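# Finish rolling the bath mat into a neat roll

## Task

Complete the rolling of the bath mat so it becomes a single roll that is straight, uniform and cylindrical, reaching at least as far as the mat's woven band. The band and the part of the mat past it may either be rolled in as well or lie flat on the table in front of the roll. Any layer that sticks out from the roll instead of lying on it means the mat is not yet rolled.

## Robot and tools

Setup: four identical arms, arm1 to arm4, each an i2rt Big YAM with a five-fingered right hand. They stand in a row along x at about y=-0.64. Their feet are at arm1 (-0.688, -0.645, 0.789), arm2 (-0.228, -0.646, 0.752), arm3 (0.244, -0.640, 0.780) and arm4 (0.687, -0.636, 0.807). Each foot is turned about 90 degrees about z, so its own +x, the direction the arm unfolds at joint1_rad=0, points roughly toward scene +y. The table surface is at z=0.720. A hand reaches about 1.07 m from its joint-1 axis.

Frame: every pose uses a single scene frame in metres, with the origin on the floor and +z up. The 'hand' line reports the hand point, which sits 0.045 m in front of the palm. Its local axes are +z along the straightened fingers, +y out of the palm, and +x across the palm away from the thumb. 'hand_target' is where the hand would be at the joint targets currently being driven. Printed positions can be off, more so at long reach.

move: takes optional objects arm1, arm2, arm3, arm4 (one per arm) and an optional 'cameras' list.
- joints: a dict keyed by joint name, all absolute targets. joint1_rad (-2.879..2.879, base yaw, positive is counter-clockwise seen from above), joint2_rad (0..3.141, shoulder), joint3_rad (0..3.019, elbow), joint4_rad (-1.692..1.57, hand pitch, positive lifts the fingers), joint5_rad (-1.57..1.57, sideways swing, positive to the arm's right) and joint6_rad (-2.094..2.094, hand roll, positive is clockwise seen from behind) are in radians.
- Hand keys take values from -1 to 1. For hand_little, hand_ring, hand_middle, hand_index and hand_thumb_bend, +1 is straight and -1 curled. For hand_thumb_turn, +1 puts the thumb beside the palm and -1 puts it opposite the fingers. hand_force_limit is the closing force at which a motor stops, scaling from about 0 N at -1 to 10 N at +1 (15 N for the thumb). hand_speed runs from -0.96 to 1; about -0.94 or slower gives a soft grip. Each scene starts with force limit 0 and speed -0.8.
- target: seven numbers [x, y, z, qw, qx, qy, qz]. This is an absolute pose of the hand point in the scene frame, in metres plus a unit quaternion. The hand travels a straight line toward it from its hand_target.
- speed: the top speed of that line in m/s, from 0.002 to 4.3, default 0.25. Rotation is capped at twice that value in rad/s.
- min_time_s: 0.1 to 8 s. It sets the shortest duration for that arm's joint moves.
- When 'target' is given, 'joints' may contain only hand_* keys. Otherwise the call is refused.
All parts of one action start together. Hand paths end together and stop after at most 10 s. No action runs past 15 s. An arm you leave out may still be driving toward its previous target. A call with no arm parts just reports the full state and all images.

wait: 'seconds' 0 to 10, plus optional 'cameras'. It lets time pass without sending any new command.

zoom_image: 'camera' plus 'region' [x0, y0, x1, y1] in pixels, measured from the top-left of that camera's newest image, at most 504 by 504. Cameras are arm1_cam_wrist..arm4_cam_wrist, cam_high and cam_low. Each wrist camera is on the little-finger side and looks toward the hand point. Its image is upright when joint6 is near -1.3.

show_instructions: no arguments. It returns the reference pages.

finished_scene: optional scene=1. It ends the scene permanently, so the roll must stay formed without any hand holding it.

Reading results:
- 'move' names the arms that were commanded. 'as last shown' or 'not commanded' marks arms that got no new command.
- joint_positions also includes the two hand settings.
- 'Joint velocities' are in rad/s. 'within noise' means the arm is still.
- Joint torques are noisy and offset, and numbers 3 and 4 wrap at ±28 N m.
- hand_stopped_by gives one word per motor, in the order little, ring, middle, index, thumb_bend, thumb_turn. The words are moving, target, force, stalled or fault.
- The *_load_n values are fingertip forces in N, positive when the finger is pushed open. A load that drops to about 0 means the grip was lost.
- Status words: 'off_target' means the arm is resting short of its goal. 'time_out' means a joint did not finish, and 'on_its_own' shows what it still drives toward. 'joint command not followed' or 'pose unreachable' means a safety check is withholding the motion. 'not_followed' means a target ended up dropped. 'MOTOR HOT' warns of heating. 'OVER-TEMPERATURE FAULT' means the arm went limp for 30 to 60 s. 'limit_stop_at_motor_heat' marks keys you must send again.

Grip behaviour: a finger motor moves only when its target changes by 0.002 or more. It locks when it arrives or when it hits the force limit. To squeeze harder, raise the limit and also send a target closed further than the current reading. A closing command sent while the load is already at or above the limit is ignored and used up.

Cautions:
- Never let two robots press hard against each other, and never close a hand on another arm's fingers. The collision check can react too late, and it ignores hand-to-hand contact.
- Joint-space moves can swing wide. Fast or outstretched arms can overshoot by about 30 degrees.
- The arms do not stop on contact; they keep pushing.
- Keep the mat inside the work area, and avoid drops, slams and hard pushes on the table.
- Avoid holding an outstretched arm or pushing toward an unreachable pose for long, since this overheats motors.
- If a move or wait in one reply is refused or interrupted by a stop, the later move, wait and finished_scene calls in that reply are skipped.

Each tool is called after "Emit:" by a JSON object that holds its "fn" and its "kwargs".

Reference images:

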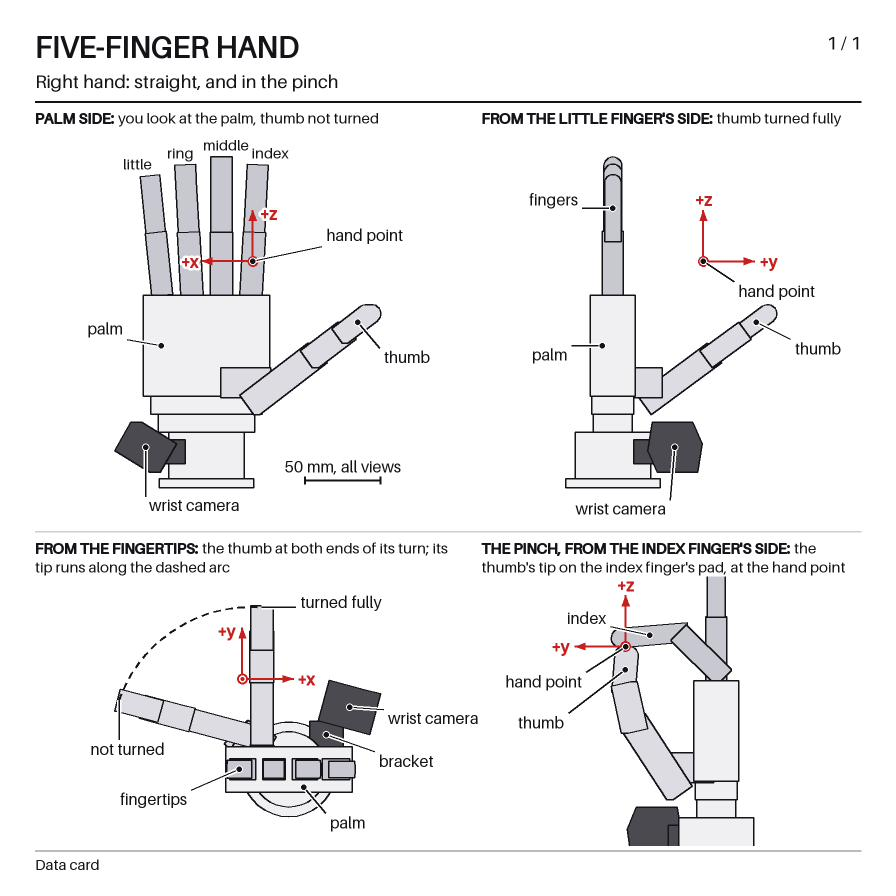

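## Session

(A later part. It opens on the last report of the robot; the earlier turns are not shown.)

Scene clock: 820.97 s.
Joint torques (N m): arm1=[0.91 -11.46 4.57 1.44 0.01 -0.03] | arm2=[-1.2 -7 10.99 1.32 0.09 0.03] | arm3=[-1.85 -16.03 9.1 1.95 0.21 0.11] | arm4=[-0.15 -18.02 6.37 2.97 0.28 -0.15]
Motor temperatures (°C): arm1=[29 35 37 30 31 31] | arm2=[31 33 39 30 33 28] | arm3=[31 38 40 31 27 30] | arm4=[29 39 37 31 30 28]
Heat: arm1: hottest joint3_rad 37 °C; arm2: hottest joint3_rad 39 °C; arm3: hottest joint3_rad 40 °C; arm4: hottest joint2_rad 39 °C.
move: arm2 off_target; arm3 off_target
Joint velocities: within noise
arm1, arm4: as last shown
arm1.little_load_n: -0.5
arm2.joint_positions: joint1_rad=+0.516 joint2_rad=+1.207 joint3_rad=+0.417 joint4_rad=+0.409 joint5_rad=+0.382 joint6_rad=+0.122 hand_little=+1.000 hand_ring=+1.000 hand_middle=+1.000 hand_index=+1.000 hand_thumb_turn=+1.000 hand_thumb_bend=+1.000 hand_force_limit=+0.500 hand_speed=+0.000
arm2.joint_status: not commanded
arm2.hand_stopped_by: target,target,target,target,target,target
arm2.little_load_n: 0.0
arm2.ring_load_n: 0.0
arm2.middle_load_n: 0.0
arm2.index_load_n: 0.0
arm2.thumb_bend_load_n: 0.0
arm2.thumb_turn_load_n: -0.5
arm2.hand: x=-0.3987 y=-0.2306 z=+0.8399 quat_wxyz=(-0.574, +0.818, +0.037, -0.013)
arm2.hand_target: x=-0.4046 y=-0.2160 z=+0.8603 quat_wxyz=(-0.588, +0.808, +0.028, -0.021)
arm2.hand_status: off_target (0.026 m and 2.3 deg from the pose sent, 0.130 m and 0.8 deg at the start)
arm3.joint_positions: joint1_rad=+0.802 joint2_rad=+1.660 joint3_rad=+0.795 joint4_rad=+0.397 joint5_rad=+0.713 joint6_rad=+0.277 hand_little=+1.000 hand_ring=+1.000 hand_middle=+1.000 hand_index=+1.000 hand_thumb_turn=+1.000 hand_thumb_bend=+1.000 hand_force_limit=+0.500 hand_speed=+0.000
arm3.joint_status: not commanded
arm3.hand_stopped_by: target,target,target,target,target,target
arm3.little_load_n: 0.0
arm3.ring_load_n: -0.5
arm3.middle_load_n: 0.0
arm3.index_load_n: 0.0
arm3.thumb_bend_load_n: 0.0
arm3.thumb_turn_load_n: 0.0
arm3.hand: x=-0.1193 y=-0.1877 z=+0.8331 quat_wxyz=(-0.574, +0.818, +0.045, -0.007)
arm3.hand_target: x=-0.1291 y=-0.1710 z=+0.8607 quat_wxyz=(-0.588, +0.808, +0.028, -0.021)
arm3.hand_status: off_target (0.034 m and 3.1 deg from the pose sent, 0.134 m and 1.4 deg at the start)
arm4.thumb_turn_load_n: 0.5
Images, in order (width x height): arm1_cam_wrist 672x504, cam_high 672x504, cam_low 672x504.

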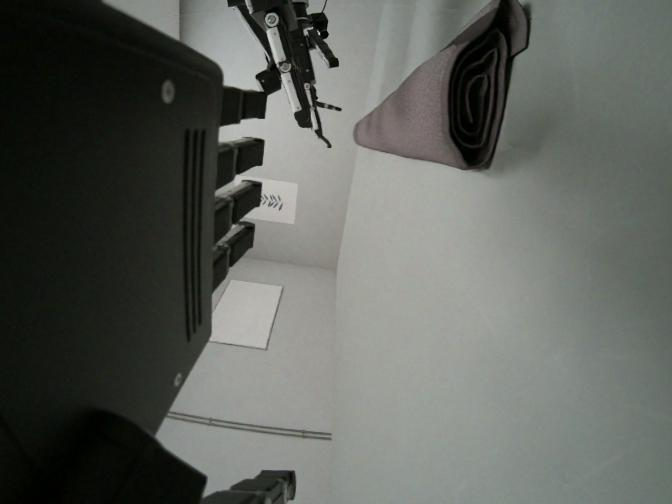

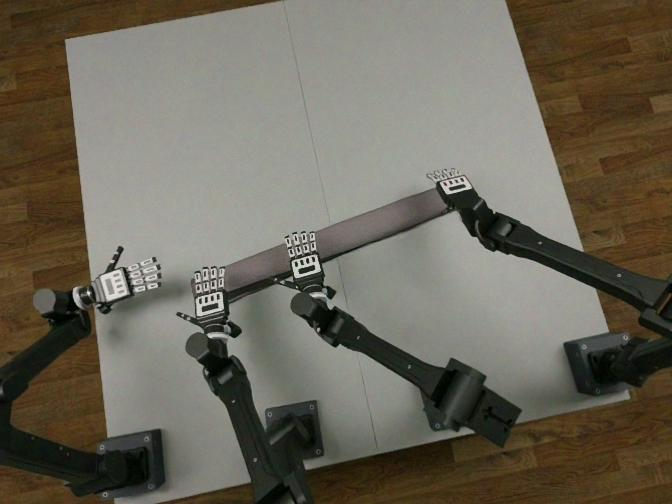

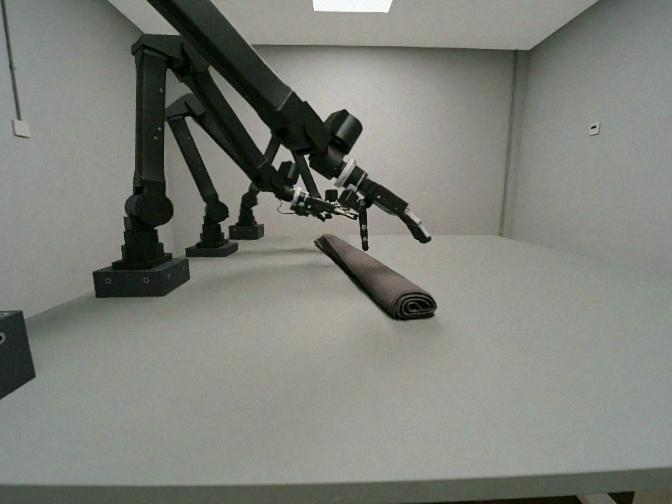

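Emit:
{"fn": "move", "kwargs": {"arm2": {"target": [-0.41, -0.25, 0.84, 0.6088, -0.7922, -0.0276, 0.0213], "speed": 0.2, "joints": {"hand_thumb_turn": -1.0, "hand_thumb_bend": 0.5, "hand_speed": 0.2}}}}

Emit:
{"fn": "move", "kwargs": {"arm2": {"target": [-0.41, -0.242, 0.752, 0.6088, -0.7922, -0.0276, 0.0213], "speed": 0.1}, "cameras": ["arm1_cam_wrist", "cam_high"]}}

Emit:
{"fn": "zoom_image", "kwargs": {"camera": "arm1_cam_wrist", "region": [300, 0, 560, 220]}}

Scene clock: 823.13 s.
Joint torques (N m): arm1=[2.55 -12.4 4.45 1.59 0 -0.08] | arm2=[-0.38 -5.66 6.8 2.29 0.29 0.14] | arm3=[-1.79 -16.09 9.11 1.91 0.2 0.12] | arm4=[-0.09 -17.85 6.22 2.93 0.31 -0.19]
Motor temperatures (°C): arm1=[29 35 37 30 31 31] | arm2=[31 33 39 30 33 28] | arm3=[31 38 40 31 27 30] | arm4=[29 39 37 31 30 28]
Heat: arm1: hottest joint3_rad 37 °C; arm2: hottest joint3_rad 39 °C; arm3: hottest joint3_rad 40 °C; arm4: hottest joint2_rad 39 °C.
move: arm2 done
Joint velocities: within noise
arm1, arm3, arm4: as last shown
arm1.little_load_n: 0.0
arm1.thumb_turn_load_n: 0.0
arm2.joint_positions: joint1_rad=+0.588 joint2_rad=+1.205 joint3_rad=+0.337 joint4_rad=+0.555 joint5_rad=+0.465 joint6_rad=+0.126 hand_little=+1.000 hand_ring=+1.000 hand_middle=+1.000 hand_index=+1.000 hand_thumb_turn=-1.000 hand_thumb_bend=+0.500 hand_force_limit=+0.500 hand_speed=+0.200
arm2.joint_status: all done
arm2.hand_stopped_by: target,target,target,target,target,target
arm2.little_load_n: 0.0
arm2.ring_load_n: 0.0
arm2.middle_load_n: 0.0
arm2.index_load_n: 0.0
arm2.thumb_bend_load_n: 0.0
arm2.thumb_turn_load_n: 0.0
arm2.hand: x=-0.4060 y=-0.2500 z=+0.8361 quat_wxyz=(-0.603, +0.797, +0.031, -0.014)
arm2.hand_target: x=-0.4100 y=-0.2499 z=+0.8402 quat_wxyz=(-0.609, +0.792, +0.028, -0.021)
arm2.hand_status: done (0.006 m and 1.3 deg from the pose sent, 0.022 m and 5.2 deg at the start)
arm3.ring_load_n: 0.0
arm3.hand: x=-0.1192 y=-0.1878 z=+0.8330 quat_wxyz=(-0.574, +0.818, +0.045, -0.007)
pictures: none

Scene clock: 824.87 s.
Joint torques (N m): arm1=[1.9 -12.86 4.42 1.72 0.05 -0.05] | arm2=[-1.73 -7.65 2.89 2.14 0.05 0.04] | arm3=[-1.85 -16.03 9.11 1.89 0.21 0.12] | arm4=[-0.15 -17.9 6.27 3.02 0.31 -0.19]
Motor temperatures (°C): arm1=[29 35 37 30 31 31] | arm2=[31 33 39 30 33 28] | arm3=[31 38 40 31 27 30] | arm4=[29 39 37 31 30 28]
Heat: arm1: hottest joint3_rad 37 °C; arm2: hottest joint3_rad 39 °C; arm3: hottest joint3_rad 40 °C; arm4: hottest joint2_rad 39 °C.
move: arm2 done
Joint velocities: within noise
arm1.joint_positions: joint1_rad=+0.160 joint2_rad=+2.017 joint3_rad=+0.829 joint4_rad=+1.174 joint5_rad=+1.519 joint6_rad=+0.017 hand_little=+1.000 hand_ring=+1.000 hand_middle=+1.000 hand_index=+1.000 hand_thumb_turn=+1.000 hand_thumb_bend=+1.000 hand_force_limit=+0.500 hand_speed=+0.000
arm1.joint_status: not commanded
arm1.hand_stopped_by: target,target,target,target,target,target
arm1.little_load_n: 0.0
arm1.ring_load_n: 0.0
arm1.middle_load_n: 0.0
arm1.index_load_n: 0.0
arm1.thumb_bend_load_n: 0.0
arm1.thumb_turn_load_n: 0.0
arm1.hand: x=-0.5597 y=-0.1206 z=+0.8155 quat_wxyz=(-0.542, +0.542, -0.454, +0.453)
arm1.hand_target: x=-0.5647 y=-0.1200 z=+0.8149 quat_wxyz=(-0.543, +0.544, -0.452, +0.452)
arm1.hand_status: not commanded
arm2.joint_positions: joint1_rad=+0.588 joint2_rad=+1.650 joint3_rad=+0.301 joint4_rad=+1.047 joint5_rad=+0.454 joint6_rad=+0.126 hand_little=+1.000 hand_ring=+1.000 hand_middle=+1.000 hand_index=+1.000 hand_thumb_turn=-1.000 hand_thumb_bend=+0.500 hand_force_limit=+0.500 hand_speed=+0.200
arm2.joint_status: not commanded
arm2.hand_stopped_by: target,target,target,target,target,target
arm2.little_load_n: 0.0
arm2.ring_load_n: 0.0
arm2.middle_load_n: 0.0
arm2.index_load_n: 0.0
arm2.thumb_bend_load_n: 0.0
arm2.thumb_turn_load_n: 0.0
arm2.hand: x=-0.4128 y=-0.2430 z=+0.7517 quat_wxyz=(-0.606, +0.794, +0.033, -0.021)
arm2.hand_target: x=-0.4101 y=-0.2420 z=+0.7520 quat_wxyz=(-0.609, +0.793, +0.028, -0.021)
arm2.hand_status: done (0.003 m and 0.7 deg from the pose sent, 0.084 m and 1.3 deg at the start)
arm3, arm4: as last shown
arm4.thumb_turn_load_n: 0.0
Images, in order (width x height): arm1_cam_wrist 672x504, cam_high 672x504.

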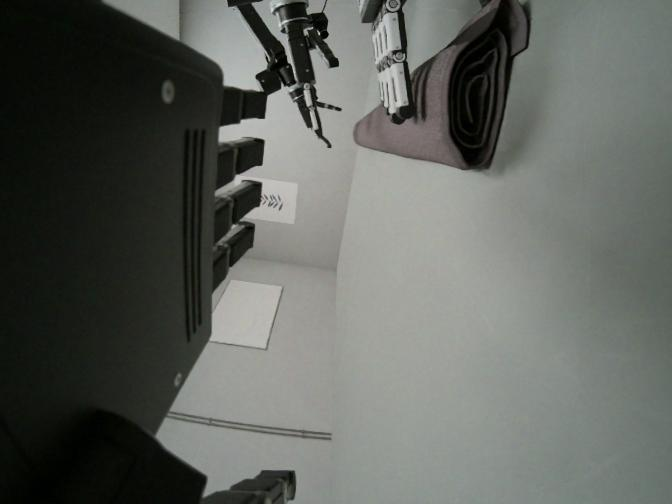

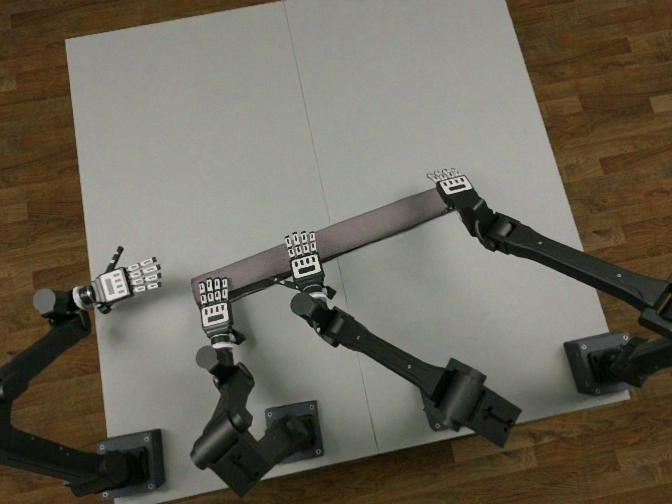

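Scaled by 1.938 from the camera's image (finer frame: 960x720).

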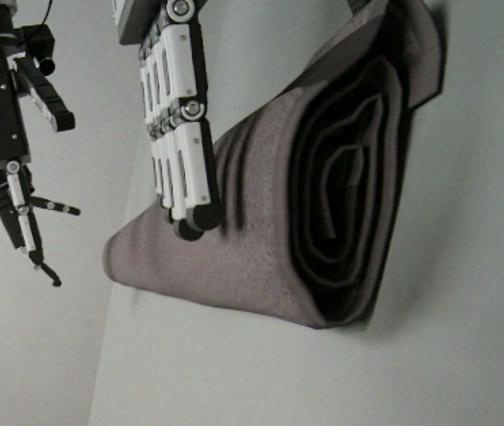

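Emit:
{"fn": "move", "kwargs": {"arm1": {"target": [-0.555, -0.165, 0.815, 0.5417, -0.5417, 0.4545, -0.4545], "speed": 0.1}, "arm2": {"target": [-0.41, -0.222, 0.752, 0.6088, -0.7922, -0.0276, 0.0213], "speed": 0.03}, "cameras": ["arm1_cam_wrist", "cam_high"]}}

Emit:
{"fn": "zoom_image", "kwargs": {"camera": "arm1_cam_wrist", "region": [300, 20, 560, 240]}}

Scene clock: 826.67 s.
Joint torques (N m): arm1=[0.97 -12.57 2.99 2.02 0.02 0.02] | arm2=[-2.37 -8.12 5.35 1.43 0.17 -0.1] | arm3=[-1.79 -16.09 9.11 1.89 0.21 0.11] | arm4=[-0.21 -18.43 6.38 2.86 0.25 -0.18]
Motor temperatures (°C): arm1=[29 35 37 30 31 31] | arm2=[31 33 39 30 33 28] | arm3=[31 38 40 31 27 30] | arm4=[29 39 37 31 30 28]
Heat: arm1: hottest joint3_rad 37 °C; arm2: hottest joint3_rad 39 °C; arm3: hottest joint3_rad 40 °C; arm4: hottest joint2_rad 39 °C.
move: arm1 done; arm2 off_target
Joint velocities: within noise
arm1.joint_positions: joint1_rad=+0.160 joint2_rad=+1.969 joint3_rad=+0.709 joint4_rad=+1.214 joint5_rad=+1.520 joint6_rad=+0.035 hand_little=+1.000 hand_ring=+1.000 hand_middle=+1.000 hand_index=+1.000 hand_thumb_turn=+1.000 hand_thumb_bend=+1.000 hand_force_limit=+0.500 hand_speed=+0.000
arm1.joint_status: not commanded
arm1.hand_stopped_by: target,target,target,target,target,target
arm1.little_load_n: 0.0
arm1.ring_load_n: 0.0
arm1.middle_load_n: 0.0
arm1.index_load_n: 0.0
arm1.thumb_bend_load_n: 0.0
arm1.thumb_turn_load_n: -0.5
arm1.hand: x=-0.5545 y=-0.1626 z=+0.8136 quat_wxyz=(-0.539, +0.546, -0.451, +0.457)
arm1.hand_target: x=-0.5550 y=-0.1649 z=+0.8151 quat_wxyz=(-0.542, +0.542, -0.455, +0.454)
arm1.hand_status: done (0.003 m and 0.7 deg from the pose sent, 0.045 m and 0.2 deg at the start; a joint's target at an end of its range on 32 of 41 steps)
arm2.joint_positions: joint1_rad=+0.556 joint2_rad=+1.666 joint3_rad=+0.320 joint4_rad=+1.048 joint5_rad=+0.420 joint6_rad=+0.126 hand_little=+1.000 hand_ring=+1.000 hand_middle=+1.000 hand_index=+1.000 hand_thumb_turn=-1.000 hand_thumb_bend=+0.500 hand_force_limit=+0.500 hand_speed=+0.200
arm2.joint_status: not commanded
arm2.hand_stopped_by: target,target,target,target,target,target
arm2.little_load_n: 0.0
arm2.ring_load_n: 0.0
arm2.middle_load_n: 0.0
arm2.index_load_n: 0.0
arm2.thumb_bend_load_n: 0.0
arm2.thumb_turn_load_n: 0.0
arm2.hand: x=-0.4100 y=-0.2328 z=+0.7508 quat_wxyz=(-0.606, +0.795, +0.030, -0.025)
arm2.hand_target: x=-0.4098 y=-0.2223 z=+0.7521 quat_wxyz=(-0.609, +0.792, +0.028, -0.021)
arm2.hand_status: off_target (0.011 m and 0.7 deg from the pose sent, 0.021 m and 0.7 deg at the start)
arm3: as last shown
arm4.joint_positions: joint1_rad=+0.659 joint2_rad=+1.829 joint3_rad=+1.213 joint4_rad=-0.029 joint5_rad=+0.512 joint6_rad=+0.349 hand_little=+0.740 hand_ring=+0.740 hand_middle=+0.740 hand_index=+0.740 hand_thumb_turn=-1.000 hand_thumb_bend=+1.000 hand_force_limit=+0.500 hand_speed=-0.800
arm4.joint_status: not commanded
arm4.hand_stopped_by: target,target,target,target,target,target
arm4.little_load_n: 0.0
arm4.ring_load_n: 0.0
arm4.middle_load_n: 0.0
arm4.index_load_n: 0.0
arm4.thumb_bend_load_n: 0.0
arm4.thumb_turn_load_n: 0.5
arm4.hand: x=+0.3033 y=-0.0697 z=+0.8694 quat_wxyz=(-0.490, +0.871, +0.028, -0.012)
arm4.hand_target: x=+0.3000 y=-0.0720 z=+0.8799 quat_wxyz=(-0.499, +0.866, +0.030, -0.017)
arm4.hand_status: not commanded
Images, in order (width x height): arm1_cam_wrist 672x504, cam_high 672x504.

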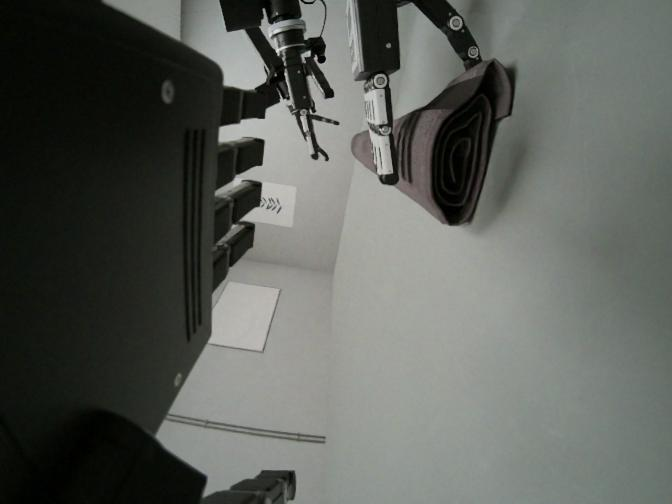

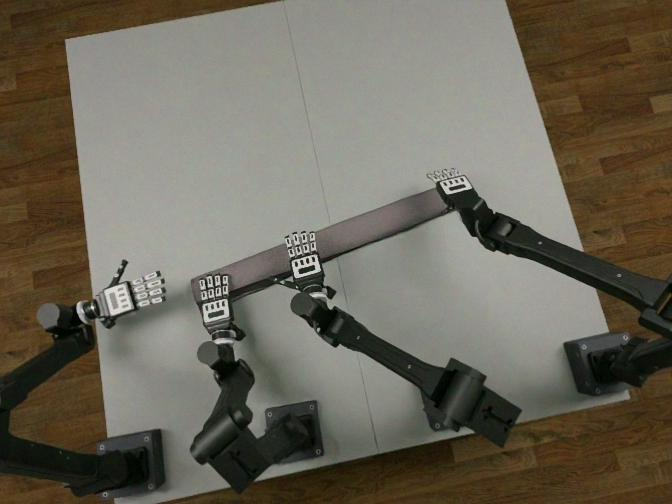

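Scaled by 1.938 from the camera's image (finer frame: 960x720).

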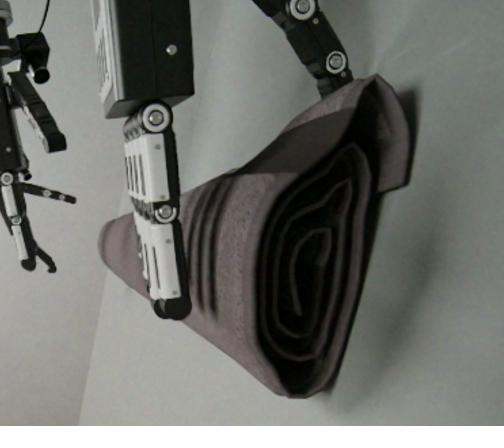

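Emit:
{"fn": "move", "kwargs": {"arm2": {"target": [-0.41, -0.205, 0.748, 0.6088, -0.7922, -0.0276, 0.0213], "speed": 0.04, "joints": {"hand_little": 0.62, "hand_ring": 0.62, "hand_middle": 0.62, "hand_index": 0.62, "hand_speed": -0.7}}, "cameras": ["arm1_cam_wrist"]}}

Emit:
{"fn": "zoom_image", "kwargs": {"camera": "arm1_cam_wrist", "region": [300, 20, 560, 240]}}

Scene clock: 827.87 s.
Joint torques (N m): arm1=[1.32 -11.4 3.02 2.13 0.02 -0.04] | arm2=[-1.79 -8.18 4.94 1.57 -0.04 -0.08] | arm3=[-1.85 -16.09 9.1 1.89 0.21 0.12] | arm4=[-0.03 -18.2 6.19 2.86 0.32 -0.17]
Motor temperatures (°C): arm1=[29 36 37 30 31 31] | arm2=[31 33 38 30 33 28] | arm3=[31 38 40 31 27 30] | arm4=[29 39 37 31 30 28]
Heat: arm1: hottest joint3_rad 37 °C; arm2: hottest joint3_rad 38 °C; arm3: hottest joint3_rad 40 °C; arm4: hottest joint2_rad 39 °C.
move: arm2 done
Joint velocities: within noise
arm1, arm3, arm4: as last shown
arm1.joint_positions: joint1_rad=+0.160 joint2_rad=+1.969 joint3_rad=+0.709 joint4_rad=+1.215 joint5_rad=+1.520 joint6_rad=+0.035 hand_little=+1.000 hand_ring=+1.000 hand_middle=+1.000 hand_index=+1.000 hand_thumb_turn=+1.000 hand_thumb_bend=+1.000 hand_force_limit=+0.500 hand_speed=+0.000
arm1.hand: x=-0.5545 y=-0.1625 z=+0.8138 quat_wxyz=(-0.539, +0.545, -0.452, +0.456)
arm2.joint_positions: joint1_rad=+0.530 joint2_rad=+1.698 joint3_rad=+0.367 joint4_rad=+1.048 joint5_rad=+0.396 joint6_rad=+0.119 hand_little=+0.620 hand_ring=+0.620 hand_middle=+0.620 hand_index=+0.620 hand_thumb_turn=-1.000 hand_thumb_bend=+0.500 hand_force_limit=+0.500 hand_speed=-0.700
arm2.joint_status: all done
arm2.hand_stopped_by: target,target,target,target,target,target
arm2.little_load_n: 0.0
arm2.ring_load_n: 1.0
arm2.middle_load_n: 0.5
arm2.index_load_n: 0.0
arm2.thumb_bend_load_n: 0.5
arm2.thumb_turn_load_n: 0.5
arm2.hand: x=-0.4123 y=-0.2122 z=+0.7522 quat_wxyz=(-0.610, +0.791, +0.027, -0.027)
arm2.hand_target: x=-0.4098 y=-0.2053 z=+0.7480 quat_wxyz=(-0.609, +0.793, +0.028, -0.021)
arm2.hand_status: done (0.009 m and 0.7 deg from the pose sent, 0.028 m and 0.7 deg at the start)
arm3.ring_load_n: -0.5
Images, in order (width x height): arm1_cam_wrist 672x504.

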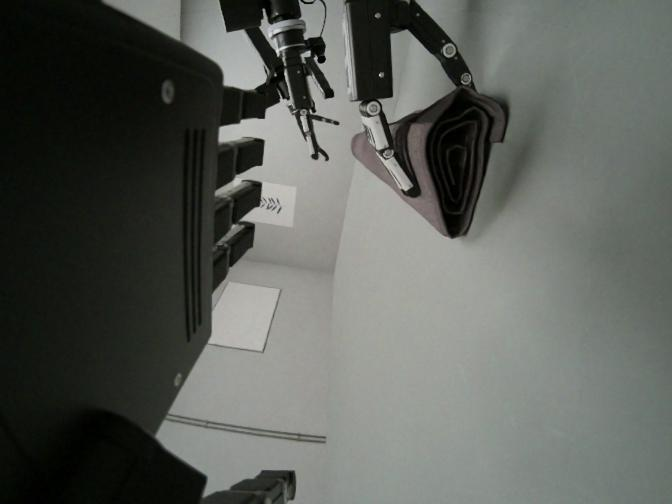

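Scaled by 1.938 from the camera's image (finer frame: 960x720).

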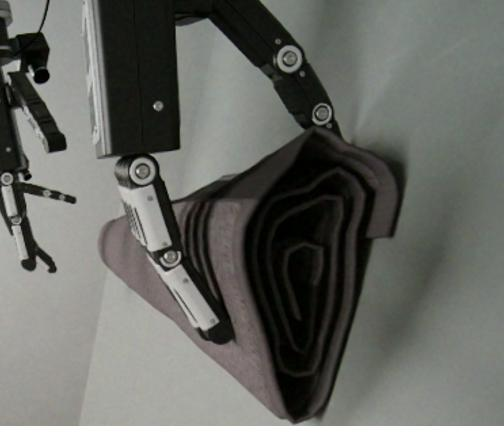

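Emit:
{"fn": "move", "kwargs": {"arm2": {"target": [-0.41, -0.202, 0.744, 0.6088, -0.7922, -0.0276, 0.0213], "speed": 0.04, "joints": {"hand_little": 0.52, "hand_ring": 0.52, "hand_middle": 0.52, "hand_index": 0.52, "hand_thumb_bend": 0.42, "hand_speed": -0.8}}, "cameras": ["arm1_cam_wrist"]}}

Emit:
{"fn": "zoom_image", "kwargs": {"camera": "arm1_cam_wrist", "region": [300, 20, 560, 240]}}

Scene clock: 829.20 s.
Joint torques (N m): arm1=[1.26 -11.93 2.92 2.19 0.05 -0.02] | arm2=[-1.96 -8.12 4.71 0.95 -0.08 -0.12] | arm3=[-1.9 -16.03 9.1 1.89 0.21 0.12] | arm4=[-0.21 -17.67 6.2 2.81 0.29 -0.16]
Motor temperatures (°C): arm1=[29 36 37 30 31 31] | arm2=[31 33 38 30 33 28] | arm3=[31 38 40 31 27 30] | arm4=[29 39 37 31 30 28]
Heat: arm1: hottest joint3_rad 37 °C; arm2: hottest joint3_rad 38 °C; arm3: hottest joint3_rad 40 °C; arm4: hottest joint2_rad 39 °C.
move: arm2 off_target
Joint velocities: within noise
arm1, arm3, arm4: as last shown
arm2.joint_positions: joint1_rad=+0.525 joint2_rad=+1.710 joint3_rad=+0.378 joint4_rad=+1.070 joint5_rad=+0.394 joint6_rad=+0.117 hand_little=+0.520 hand_ring=+0.520 hand_middle=+0.521 hand_index=+0.520 hand_thumb_turn=-1.000 hand_thumb_bend=+0.421 hand_force_limit=+0.500 hand_speed=-0.800
arm2.joint_status: all done
arm2.hand_stopped_by: target,target,target,target,target,target
arm2.little_load_n: 0.0
arm2.ring_load_n: 1.5
arm2.middle_load_n: 2.0
arm2.index_load_n: 0.0
arm2.thumb_bend_load_n: 1.0
arm2.thumb_turn_load_n: 0.5
arm2.hand: x=-0.4135 y=-0.2055 z=+0.7555 quat_wxyz=(-0.618, +0.786, +0.024, -0.029)
arm2.hand_target: x=-0.4098 y=-0.2025 z=+0.7443 quat_wxyz=(-0.609, +0.792, +0.027, -0.021)
arm2.hand_status: off_target (0.013 m and 1.6 deg from the pose sent, 0.013 m and 0.7 deg at the start)
arm3.ring_load_n: 0.0
arm3.thumb_turn_load_n: -0.5
arm4.thumb_turn_load_n: 0.0
Images, in order (width x height): arm1_cam_wrist 672x504.

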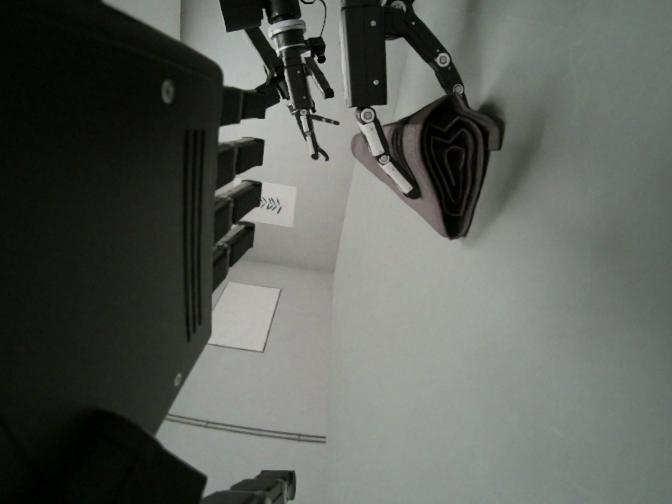

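Scaled by 1.938 from the camera's image (finer frame: 960x720).

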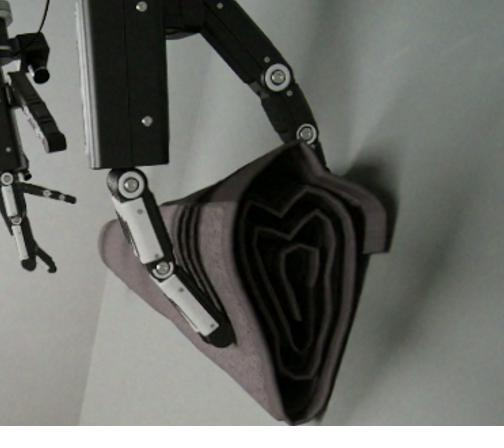

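Emit:
{"fn": "move", "kwargs": {"arm2": {"target": [-0.41, -0.188, 0.742, 0.6088, -0.7922, -0.0276, 0.0213], "speed": 0.04, "joints": {"hand_thumb_bend": 0.53, "hand_little": 0.50, "hand_ring": 0.50, "hand_middle": 0.50, "hand_index": 0.50}}, "cameras": ["arm1_cam_wrist"]}}

Emit:
{"fn": "zoom_image", "kwargs": {"camera": "arm1_cam_wrist", "region": [300, 20, 560, 240]}}

Scene clock: 830.93 s.
Joint torques (N m): arm1=[0.44 -11.05 3.11 2.11 -0.01 -0.05] | arm2=[-2.55 -8.59 4.82 0.87 -0.09 -0.13] | arm3=[-1.79 -16.09 9.09 1.89 0.21 0.12] | arm4=[0.03 -18.2 6.37 2.77 0.28 -0.17]
Motor temperatures (°C): arm1=[29 36 37 30 31 31] | arm2=[31 33 38 30 33 28] | arm3=[31 38 40 30 27 30] | arm4=[29 39 37 31 30 28]
Heat: arm1: hottest joint3_rad 37 °C; arm2: hottest joint3_rad 38 °C; arm3: hottest joint3_rad 40 °C; arm4: hottest joint2_rad 39 °C.
move: arm2 off_target
Joint velocities: within noise
arm1, arm3, arm4: as last shown
arm1.thumb_turn_load_n: 0.0
arm2.joint_positions: joint1_rad=+0.506 joint2_rad=+1.733 joint3_rad=+0.411 joint4_rad=+1.072 joint5_rad=+0.374 joint6_rad=+0.113 hand_little=+0.500 hand_ring=+0.500 hand_middle=+0.501 hand_index=+0.500 hand_thumb_turn=-1.000 hand_thumb_bend=+0.530 hand_force_limit=+0.500 hand_speed=-0.800
arm2.joint_status: all done
arm2.hand_stopped_by: target,target,target,target,target,target
arm2.little_load_n: 0.0
arm2.ring_load_n: 0.5
arm2.middle_load_n: 2.0
arm2.index_load_n: 0.0
arm2.thumb_bend_load_n: 0.5
arm2.thumb_turn_load_n: 0.5
arm2.hand: x=-0.4146 y=-0.1912 z=+0.7560 quat_wxyz=(-0.621, +0.783, +0.023, -0.032)
arm2.hand_target: x=-0.4098 y=-0.1887 z=+0.7423 quat_wxyz=(-0.609, +0.793, +0.028, -0.021)
arm2.hand_status: off_target (0.015 m and 2.2 deg from the pose sent, 0.022 m and 1.6 deg at the start)
arm3.thumb_turn_load_n: 0.0
Images, in order (width x height): arm1_cam_wrist 672x504.

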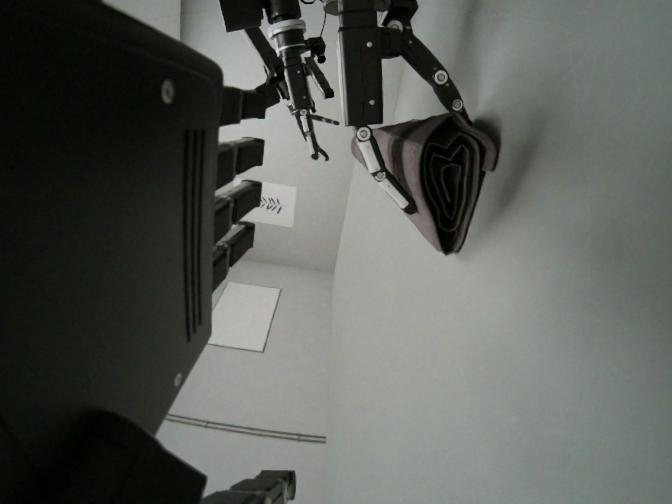

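Scaled by 1.938 from the camera's image (finer frame: 960x720).

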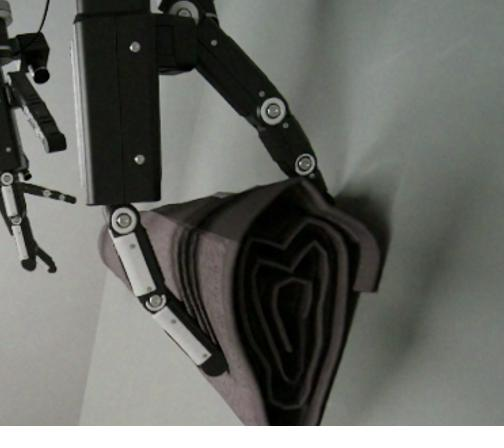

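Emit:
{"fn": "move", "kwargs": {"arm2": {"joints": {"hand_little": 0.75, "hand_ring": 0.75, "hand_middle": 0.75, "hand_index": 0.75}}, "cameras": ["arm1_cam_wrist"]}}

Emit:
{"fn": "zoom_image", "kwargs": {"camera": "arm1_cam_wrist", "region": [300, 20, 560, 280]}}

Scene clock: 832.30 s.
Joint torques (N m): arm1=[2.37 -11.81 3.15 2.15 0 -0.05] | arm2=[-1.08 -8.06 4.82 1.03 0.14 -0.12] | arm3=[-1.9 -16.03 9.1 1.88 0.21 0.12] | arm4=[0.56 -17.9 6.42 2.97 0.32 -0.22]
Motor temperatures (°C): arm1=[29 36 37 30 31 31] | arm2=[31 33 38 30 33 28] | arm3=[31 38 40 30 27 30] | arm4=[29 39 37 31 30 28]
Heat: arm1: hottest joint3_rad 37 °C; arm2: hottest joint3_rad 38 °C; arm3: hottest joint3_rad 40 °C; arm4: hottest joint2_rad 39 °C.
move: arm2 done
Joint velocities: within noise
arm1, arm3, arm4: as last shown
arm2.joint_positions: joint1_rad=+0.505 joint2_rad=+1.739 joint3_rad=+0.411 joint4_rad=+1.070 joint5_rad=+0.368 joint6_rad=+0.113 hand_little=+0.750 hand_ring=+0.750 hand_middle=+0.750 hand_index=+0.750 hand_thumb_turn=-1.000 hand_thumb_bend=+0.530 hand_force_limit=+0.500 hand_speed=-0.800
arm2.joint_status: all done
arm2.hand_stopped_by: target,target,target,target,target,target
arm2.little_load_n: 0.0
arm2.ring_load_n: 0.0
arm2.middle_load_n: 0.0
arm2.index_load_n: 0.0
arm2.thumb_bend_load_n: 0.0
arm2.thumb_turn_load_n: 0.0
arm2.hand: x=-0.4150 y=-0.1921 z=+0.7529 quat_wxyz=(-0.618, +0.785, +0.025, -0.033)
arm2.hand_target: x=-0.4098 y=-0.1887 z=+0.7423 quat_wxyz=(-0.609, +0.792, +0.028, -0.021)
arm2.hand_status: not commanded
arm3.little_load_n: -0.5
arm3.ring_load_n: -0.5
arm3.thumb_turn_load_n: -0.5
Images, in order (width x height): arm1_cam_wrist 672x504.

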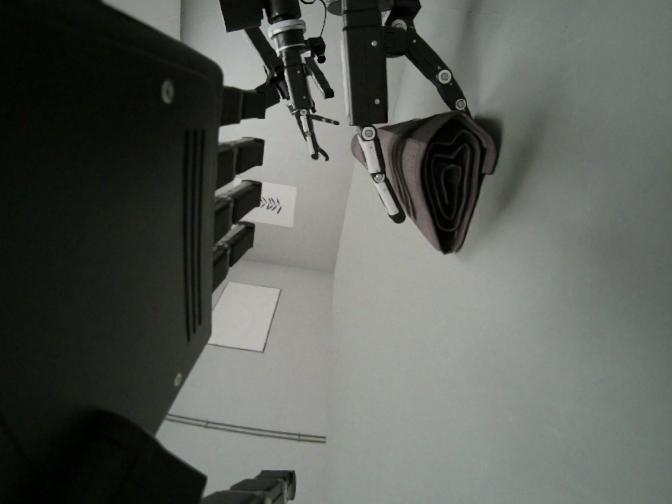

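Scaled by 1.938 from the camera's image (finer frame: 960x720).

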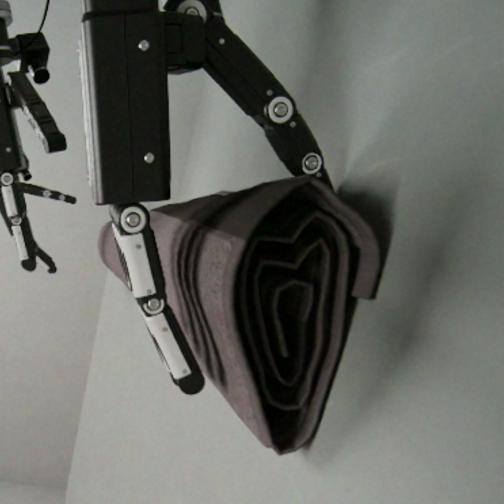

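Emit:
{"fn": "move", "kwargs": {"arm2": {"target": [-0.41, -0.235, 0.752, 0.6088, -0.7922, -0.0276, 0.0213], "speed": 0.1}}}

Emit:
{"fn": "move", "kwargs": {"arm2": {"target": [-0.41, -0.27, 0.86, 0.6088, -0.7922, -0.0276, 0.0213], "speed": 0.25}, "cameras": ["arm1_cam_wrist", "cam_high"]}}

Emit:
{"fn": "zoom_image", "kwargs": {"camera": "arm1_cam_wrist", "region": [300, 20, 560, 280]}}

Emit:
{"fn": "zoom_image", "kwargs": {"camera": "cam_high", "region": [170, 180, 350, 310]}}

Scene clock: 833.87 s.
Joint torques (N m): arm1=[1.26 -11.16 2.91 2.17 0.03 -0.02] | arm2=[0.62 -10.05 2.76 0.99 0.19 0.04] | arm3=[-1.85 -16.09 9.13 1.91 0.21 0.12] | arm4=[0.03 -18.37 6.24 2.86 0.3 -0.18]
Motor temperatures (°C): arm1=[29 36 37 30 31 31] | arm2=[31 33 38 30 33 28] | arm3=[31 38 40 30 27 30] | arm4=[29 39 37 31 30 28]
Heat: arm1: hottest joint3_rad 37 °C; arm2: hottest joint3_rad 38 °C; arm3: hottest joint3_rad 40 °C; arm4: hottest joint2_rad 39 °C.
move: arm2 done
Joint velocities: within noise
arm1, arm4: as last shown
arm1.middle_load_n: -0.5
arm2.joint_positions: joint1_rad=+0.556 joint2_rad=+1.677 joint3_rad=+0.322 joint4_rad=+1.068 joint5_rad=+0.439 joint6_rad=+0.114 hand_little=+0.750 hand_ring=+0.750 hand_middle=+0.750 hand_index=+0.750 hand_thumb_turn=-1.000 hand_thumb_bend=+0.530 hand_force_limit=+0.500 hand_speed=-0.800
arm2.joint_status: not commanded
arm2.hand_stopped_by: target,target,target,target,target,target
arm2.little_load_n: 0.5
arm2.ring_load_n: 0.5
arm2.middle_load_n: 0.0
arm2.index_load_n: 0.0
arm2.thumb_bend_load_n: 0.0
arm2.thumb_turn_load_n: 0.0
arm2.hand: x=-0.4066 y=-0.2300 z=+0.7514 quat_wxyz=(-0.611, +0.791, +0.027, -0.016)
arm2.hand_target: x=-0.4098 y=-0.2350 z=+0.7518 quat_wxyz=(-0.609, +0.792, +0.028, -0.021)
arm2.hand_status: done (0.006 m and 0.7 deg from the pose sent, 0.043 m and 1.9 deg at the start)
arm3.joint_positions: joint1_rad=+0.802 joint2_rad=+1.660 joint3_rad=+0.795 joint4_rad=+0.397 joint5_rad=+0.713 joint6_rad=+0.277 hand_little=+1.000 hand_ring=+1.000 hand_middle=+1.000 hand_index=+1.000 hand_thumb_turn=+1.000 hand_thumb_bend=+1.000 hand_force_limit=+0.500 hand_speed=+0.000
arm3.joint_status: not commanded
arm3.hand_stopped_by: target,target,target,target,target,target
arm3.little_load_n: 0.0
arm3.ring_load_n: 0.5
arm3.middle_load_n: 0.0
arm3.index_load_n: 0.0
arm3.thumb_bend_load_n: 0.0
arm3.thumb_turn_load_n: 0.0
arm3.hand: x=-0.1192 y=-0.1878 z=+0.8330 quat_wxyz=(-0.574, +0.818, +0.045, -0.007)
arm3.hand_target: x=-0.1291 y=-0.1710 z=+0.8607 quat_wxyz=(-0.588, +0.808, +0.028, -0.021)
arm3.hand_status: not commanded
pictures: none

Scene clock: 835.40 s.
Joint torques (N m): arm1=[1.49 -11.34 3.02 1.98 0.02 0] | arm2=[-0.44 -5.71 11 1.05 0.29 0.02] | arm3=[-1.85 -16.09 9.11 1.91 0.21 0.11] | arm4=[0.15 -18.37 6.16 3.02 0.27 -0.18]
Motor temperatures (°C): arm1=[29 36 37 30 31 31] | arm2=[31 33 38 30 33 28] | arm3=[31 38 40 30 27 30] | arm4=[29 39 37 31 30 28]
Heat: arm1: hottest joint3_rad 37 °C; arm2: hottest joint3_rad 38 °C; arm3: hottest joint3_rad 40 °C; arm4: hottest joint2_rad 39 °C.
move: arm2 off_target
Joint velocities: arm1=[-0.005 -0.015 -0.002 0.046 0.007 -0.022] | arm2=[within noise] | arm3=[within noise] | arm4=[within noise]
arm1, arm3, arm4: as last shown
arm1.middle_load_n: 0.0
arm1.index_load_n: -0.5
arm1.thumb_turn_load_n: -0.5
arm2.joint_positions: joint1_rad=+0.631 joint2_rad=+1.067 joint3_rad=+0.281 joint4_rad=+0.438 joint5_rad=+0.506 joint6_rad=+0.139 hand_little=+0.750 hand_ring=+0.750 hand_middle=+0.750 hand_index=+0.750 hand_thumb_turn=-1.000 hand_thumb_bend=+0.530 hand_force_limit=+0.500 hand_speed=-0.800
arm2.joint_status: not commanded
arm2.hand_stopped_by: target,target,target,target,target,target
arm2.little_load_n: 0.0
arm2.ring_load_n: 0.0
arm2.middle_load_n: 0.0
arm2.index_load_n: 0.0
arm2.thumb_bend_load_n: 0.0
arm2.thumb_turn_load_n: 0.0
arm2.hand: x=-0.3977 y=-0.2831 z=+0.8368 quat_wxyz=(-0.594, +0.804, +0.037, -0.008)
arm2.hand_target: x=-0.4095 y=-0.2711 z=+0.8603 quat_wxyz=(-0.609, +0.792, +0.028, -0.022)
arm2.hand_status: off_target (0.029 m and 2.9 deg from the pose sent, 0.116 m and 0.7 deg at the start)
arm3.ring_load_n: 0.0
Images, in order (width x height): arm1_cam_wrist 672x504, cam_high 672x504.

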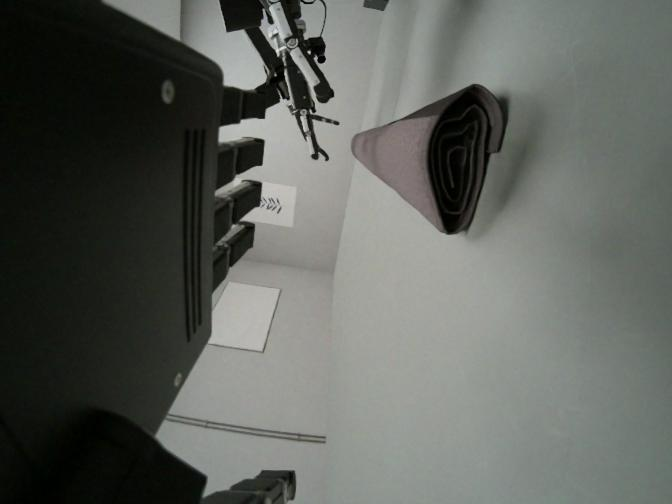

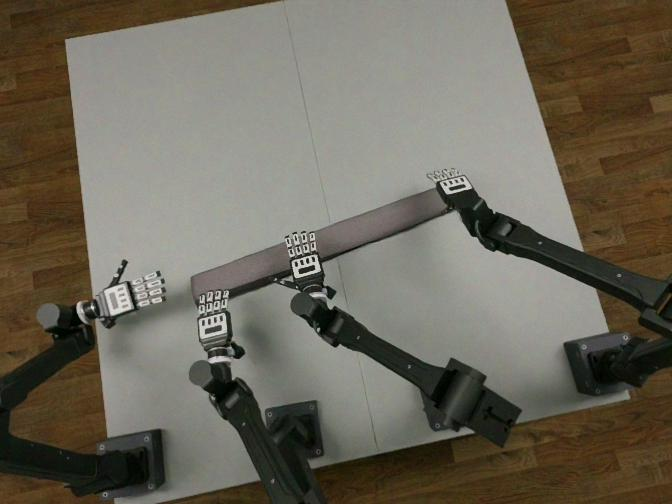

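Scaled by 1.938 from the camera's image (finer frame: 960x720).

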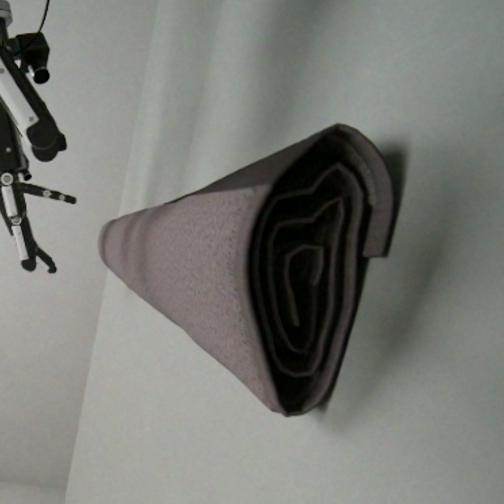

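Scaled by 2.800 from the camera's image (finer frame: 960x720).

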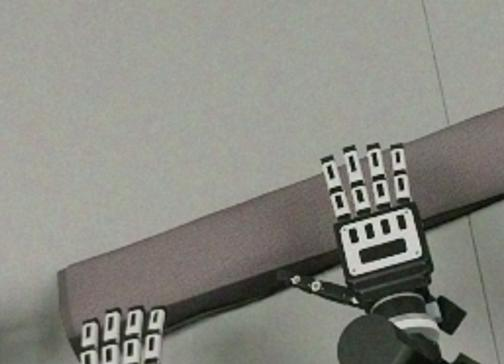

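Emit:
{"fn": "move", "kwargs": {"arm2": {"target": [-0.335, -0.235, 0.84, 0.6088, -0.7922, -0.0276, 0.0213], "speed": 0.2, "joints": {"hand_little": 1.0, "hand_ring": 1.0, "hand_middle": 1.0, "hand_index": 1.0, "hand_speed": 0.2}}}}

Emit:
{"fn": "move", "kwargs": {"arm2": {"target": [-0.335, -0.215, 0.750, 0.6088, -0.7922, -0.0276, 0.0213], "speed": 0.1}}}

Emit:
{"fn": "move", "kwargs": {"arm2": {"target": [-0.335, -0.193, 0.748, 0.6088, -0.7922, -0.0276, 0.0213], "speed": 0.04, "joints": {"hand_little": 0.62, "hand_ring": 0.62, "hand_middle": 0.62, "hand_index": 0.62, "hand_speed": -0.75}}, "cameras": ["arm1_cam_wrist", "cam_high"]}}

Emit:
{"fn": "zoom_image", "kwargs": {"camera": "arm1_cam_wrist", "region": [300, 20, 560, 280]}}

Emit:
{"fn": "zoom_image", "kwargs": {"camera": "cam_high", "region": [170, 180, 350, 310]}}

Scene clock: 838.20 s.
Joint torques (N m): arm1=[0.62 -11.75 3.12 2.07 0 0.03] | arm2=[-0.62 -4.48 7.87 2.26 0.01 -0.12] | arm3=[-1.85 -16.03 9.1 1.89 0.21 0.11] | arm4=[-0.09 -18.26 6.48 2.91 0.31 -0.18]
Motor temperatures (°C): arm1=[29 36 37 30 31 31] | arm2=[31 33 38 30 33 28] | arm3=[31 38 40 30 27 30] | arm4=[29 39 37 31 30 28]
Heat: arm1: hottest joint3_rad 37 °C; arm2: hottest joint3_rad 38 °C; arm3: hottest joint3_rad 40 °C; arm4: hottest joint2_rad 39 °C.
move: arm2 done
Joint velocities: within noise
arm1, arm3, arm4: as last shown
arm1.index_load_n: 0.0
arm2.joint_positions: joint1_rad=+0.314 joint2_rad=+1.144 joint3_rad=+0.281 joint4_rad=+0.571 joint5_rad=+0.191 joint6_rad=+0.059 hand_little=+1.000 hand_ring=+1.000 hand_middle=+1.000 hand_index=+1.000 hand_thumb_turn=-1.000 hand_thumb_bend=+0.530 hand_force_limit=+0.500 hand_speed=+0.200
arm2.joint_status: all done
arm2.hand_stopped_by: target,target,target,target,target,target
arm2.little_load_n: 0.0
arm2.ring_load_n: 0.0
arm2.middle_load_n: -0.5
arm2.index_load_n: 0.0
arm2.thumb_bend_load_n: 0.0
arm2.thumb_turn_load_n: 0.0
arm2.hand: x=-0.3365 y=-0.2425 z=+0.8330 quat_wxyz=(-0.600, +0.799, +0.028, -0.024)
arm2.hand_target: x=-0.3348 y=-0.2352 z=+0.8401 quat_wxyz=(-0.609, +0.792, +0.027, -0.021)
arm2.hand_status: done (0.010 m and 1.3 deg from the pose sent, 0.079 m and 2.9 deg at the start)
pictures: none

Scene clock: 839.93 s.
Joint torques (N m): arm1=[1.96 -9.7 3.17 2.06 -0.04 0] | arm2=[-1.55 -7.77 3.81 1.99 0.04 -0.08] | arm3=[-1.79 -16.09 9.11 1.88 0.21 0.12] | arm4=[-0.03 -18.37 6.3 3.02 0.27 -0.16]
Motor temperatures (°C): arm1=[29 36 37 30 31 31] | arm2=[31 33 38 30 33 28] | arm3=[31 39 40 30 27 30] | arm4=[29 39 37 31 30 28]
Heat: arm1: hottest joint3_rad 37 °C; arm2: hottest joint3_rad 38 °C; arm3: hottest joint3_rad 40 °C; arm4: hottest joint2_rad 39 °C.
move: arm2 done
Joint velocities: within noise
arm1.joint_positions: joint1_rad=+0.160 joint2_rad=+1.969 joint3_rad=+0.709 joint4_rad=+1.215 joint5_rad=+1.520 joint6_rad=+0.035 hand_little=+1.000 hand_ring=+1.000 hand_middle=+1.000 hand_index=+1.000 hand_thumb_turn=+1.000 hand_thumb_bend=+1.000 hand_force_limit=+0.500 hand_speed=+0.000
arm1.joint_status: not commanded
arm1.hand_stopped_by: target,target,target,target,target,target
arm1.little_load_n: 0.0
arm1.ring_load_n: 0.0
arm1.middle_load_n: 0.0
arm1.index_load_n: 0.0
arm1.thumb_bend_load_n: 0.5
arm1.thumb_turn_load_n: -0.5
arm1.hand: x=-0.5545 y=-0.1625 z=+0.8138 quat_wxyz=(-0.539, +0.545, -0.452, +0.456)
arm1.hand_target: x=-0.5550 y=-0.1649 z=+0.8151 quat_wxyz=(-0.542, +0.542, -0.455, +0.454)
arm1.hand_status: not commanded
arm2.joint_positions: joint1_rad=+0.295 joint2_rad=+1.657 joint3_rad=+0.278 joint4_rad=+1.108 joint5_rad=+0.170 joint6_rad=+0.055 hand_little=+1.000 hand_ring=+1.000 hand_middle=+1.000 hand_index=+1.000 hand_thumb_turn=-1.000 hand_thumb_bend=+0.530 hand_force_limit=+0.500 hand_speed=+0.200
arm2.joint_status: not commanded
arm2.hand_stopped_by: target,target,target,target,target,target
arm2.little_load_n: 0.0
arm2.ring_load_n: 0.0
arm2.middle_load_n: 0.0
arm2.index_load_n: 0.0
arm2.thumb_bend_load_n: 0.5
arm2.thumb_turn_load_n: -0.5
arm2.hand: x=-0.3382 y=-0.2195 z=+0.7519 quat_wxyz=(-0.608, +0.793, +0.027, -0.027)
arm2.hand_target: x=-0.3349 y=-0.2152 z=+0.7499 quat_wxyz=(-0.609, +0.793, +0.028, -0.021)
arm2.hand_status: done (0.006 m and 0.7 deg from the pose sent, 0.087 m and 1.3 deg at the start)
arm3: as last shown
arm4.joint_positions: joint1_rad=+0.659 joint2_rad=+1.829 joint3_rad=+1.213 joint4_rad=-0.029 joint5_rad=+0.512 joint6_rad=+0.349 hand_little=+0.740 hand_ring=+0.740 hand_middle=+0.740 hand_index=+0.740 hand_thumb_turn=-1.000 hand_thumb_bend=+1.000 hand_force_limit=+0.500 hand_speed=-0.800
arm4.joint_status: not commanded
arm4.hand_stopped_by: target,target,target,target,target,target
arm4.little_load_n: -0.5
arm4.ring_load_n: 0.0
arm4.middle_load_n: 0.0
arm4.index_load_n: 0.0
arm4.thumb_bend_load_n: 0.0
arm4.thumb_turn_load_n: 0.0
arm4.hand: x=+0.3033 y=-0.0697 z=+0.8694 quat_wxyz=(-0.490, +0.871, +0.028, -0.012)
arm4.hand_target: x=+0.3000 y=-0.0720 z=+0.8799 quat_wxyz=(-0.499, +0.866, +0.030, -0.017)
arm4.hand_status: not commanded
pictures: none

Scene clock: 841.00 s.
Joint torques (N m): arm1=[1.26 -11.34 3.26 2.17 0.05 -0.06] | arm2=[-1.61 -7.12 4.97 1.05 0.05 -0.15] | arm3=[-1.85 -16.03 9.11 1.89 0.21 0.11] | arm4=[-0.21 -17.79 6.42 2.81 0.27 -0.18]
Motor temperatures (°C): arm1=[29 36 37 30 31 31] | arm2=[31 33 38 30 33 28] | arm3=[31 39 40 30 27 30] | arm4=[29 39 37 31 30 28]
Heat: arm1: hottest joint3_rad 37 °C; arm2: hottest joint3_rad 38 °C; arm3: hottest joint3_rad 40 °C; arm4: hottest joint2_rad 39 °C.
move: arm2 done
Joint velocities: within noise
arm1, arm3, arm4: as last shown
arm1.ring_load_n: -0.5
arm1.thumb_bend_load_n: 0.0
arm2.joint_positions: joint1_rad=+0.278 joint2_rad=+1.690 joint3_rad=+0.327 joint4_rad=+1.109 joint5_rad=+0.153 joint6_rad=+0.048 hand_little=+0.620 hand_ring=+0.620 hand_middle=+0.620 hand_index=+0.620 hand_thumb_turn=-1.000 hand_thumb_bend=+0.530 hand_force_limit=+0.500 hand_speed=-0.750
arm2.joint_status: all done
arm2.hand_stopped_by: target,target,target,target,target,target
arm2.little_load_n: 0.0
arm2.ring_load_n: 0.5
arm2.middle_load_n: 0.0
arm2.index_load_n: 0.0
arm2.thumb_bend_load_n: 0.0
arm2.thumb_turn_load_n: 0.0
arm2.hand: x=-0.3389 y=-0.1988 z=+0.7536 quat_wxyz=(-0.614, +0.789, +0.027, -0.028)
arm2.hand_target: x=-0.3348 y=-0.1933 z=+0.7480 quat_wxyz=(-0.609, +0.793, +0.027, -0.021)
arm2.hand_status: done (0.009 m and 1.0 deg from the pose sent, 0.027 m and 0.7 deg at the start)
arm3.thumb_turn_load_n: -0.5
arm4.little_load_n: 0.0
Images, in order (width x height): arm1_cam_wrist 672x504, cam_high 672x504.

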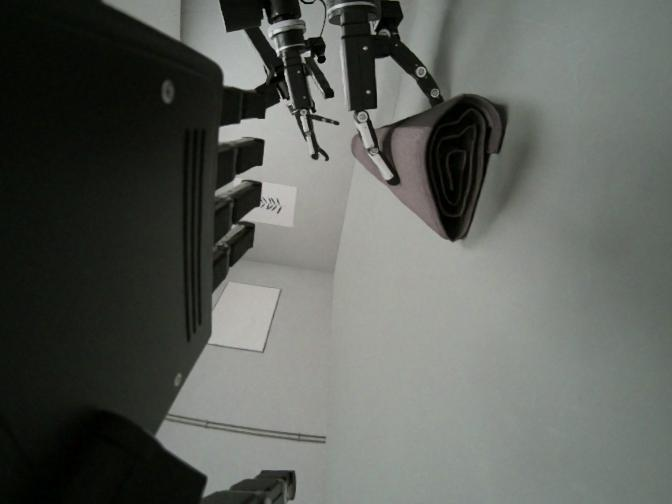

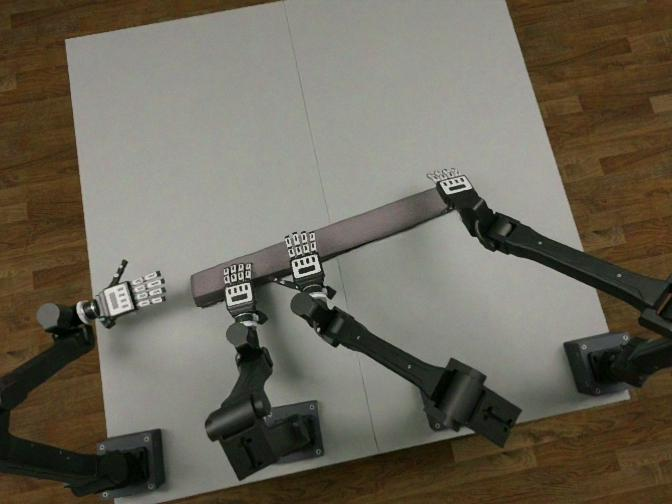

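Scaled by 1.938 from the camera's image (finer frame: 960x720).

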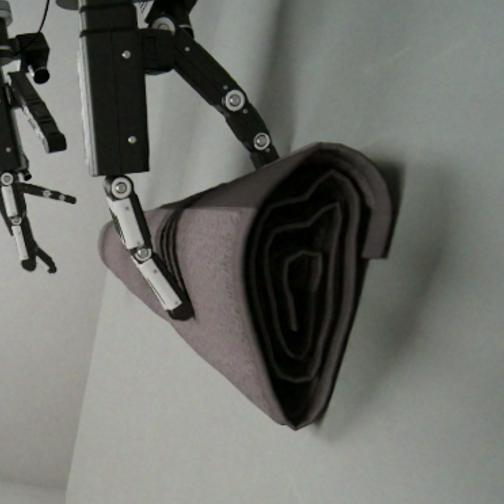

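Scaled by 2.800 from the camera's image (finer frame: 960x720).

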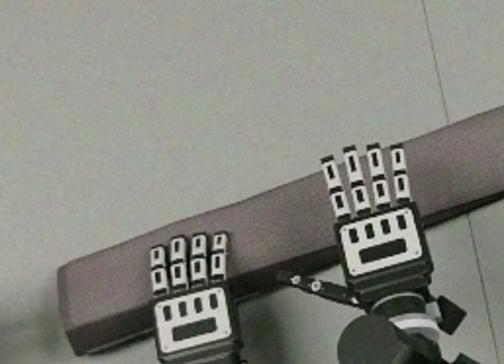

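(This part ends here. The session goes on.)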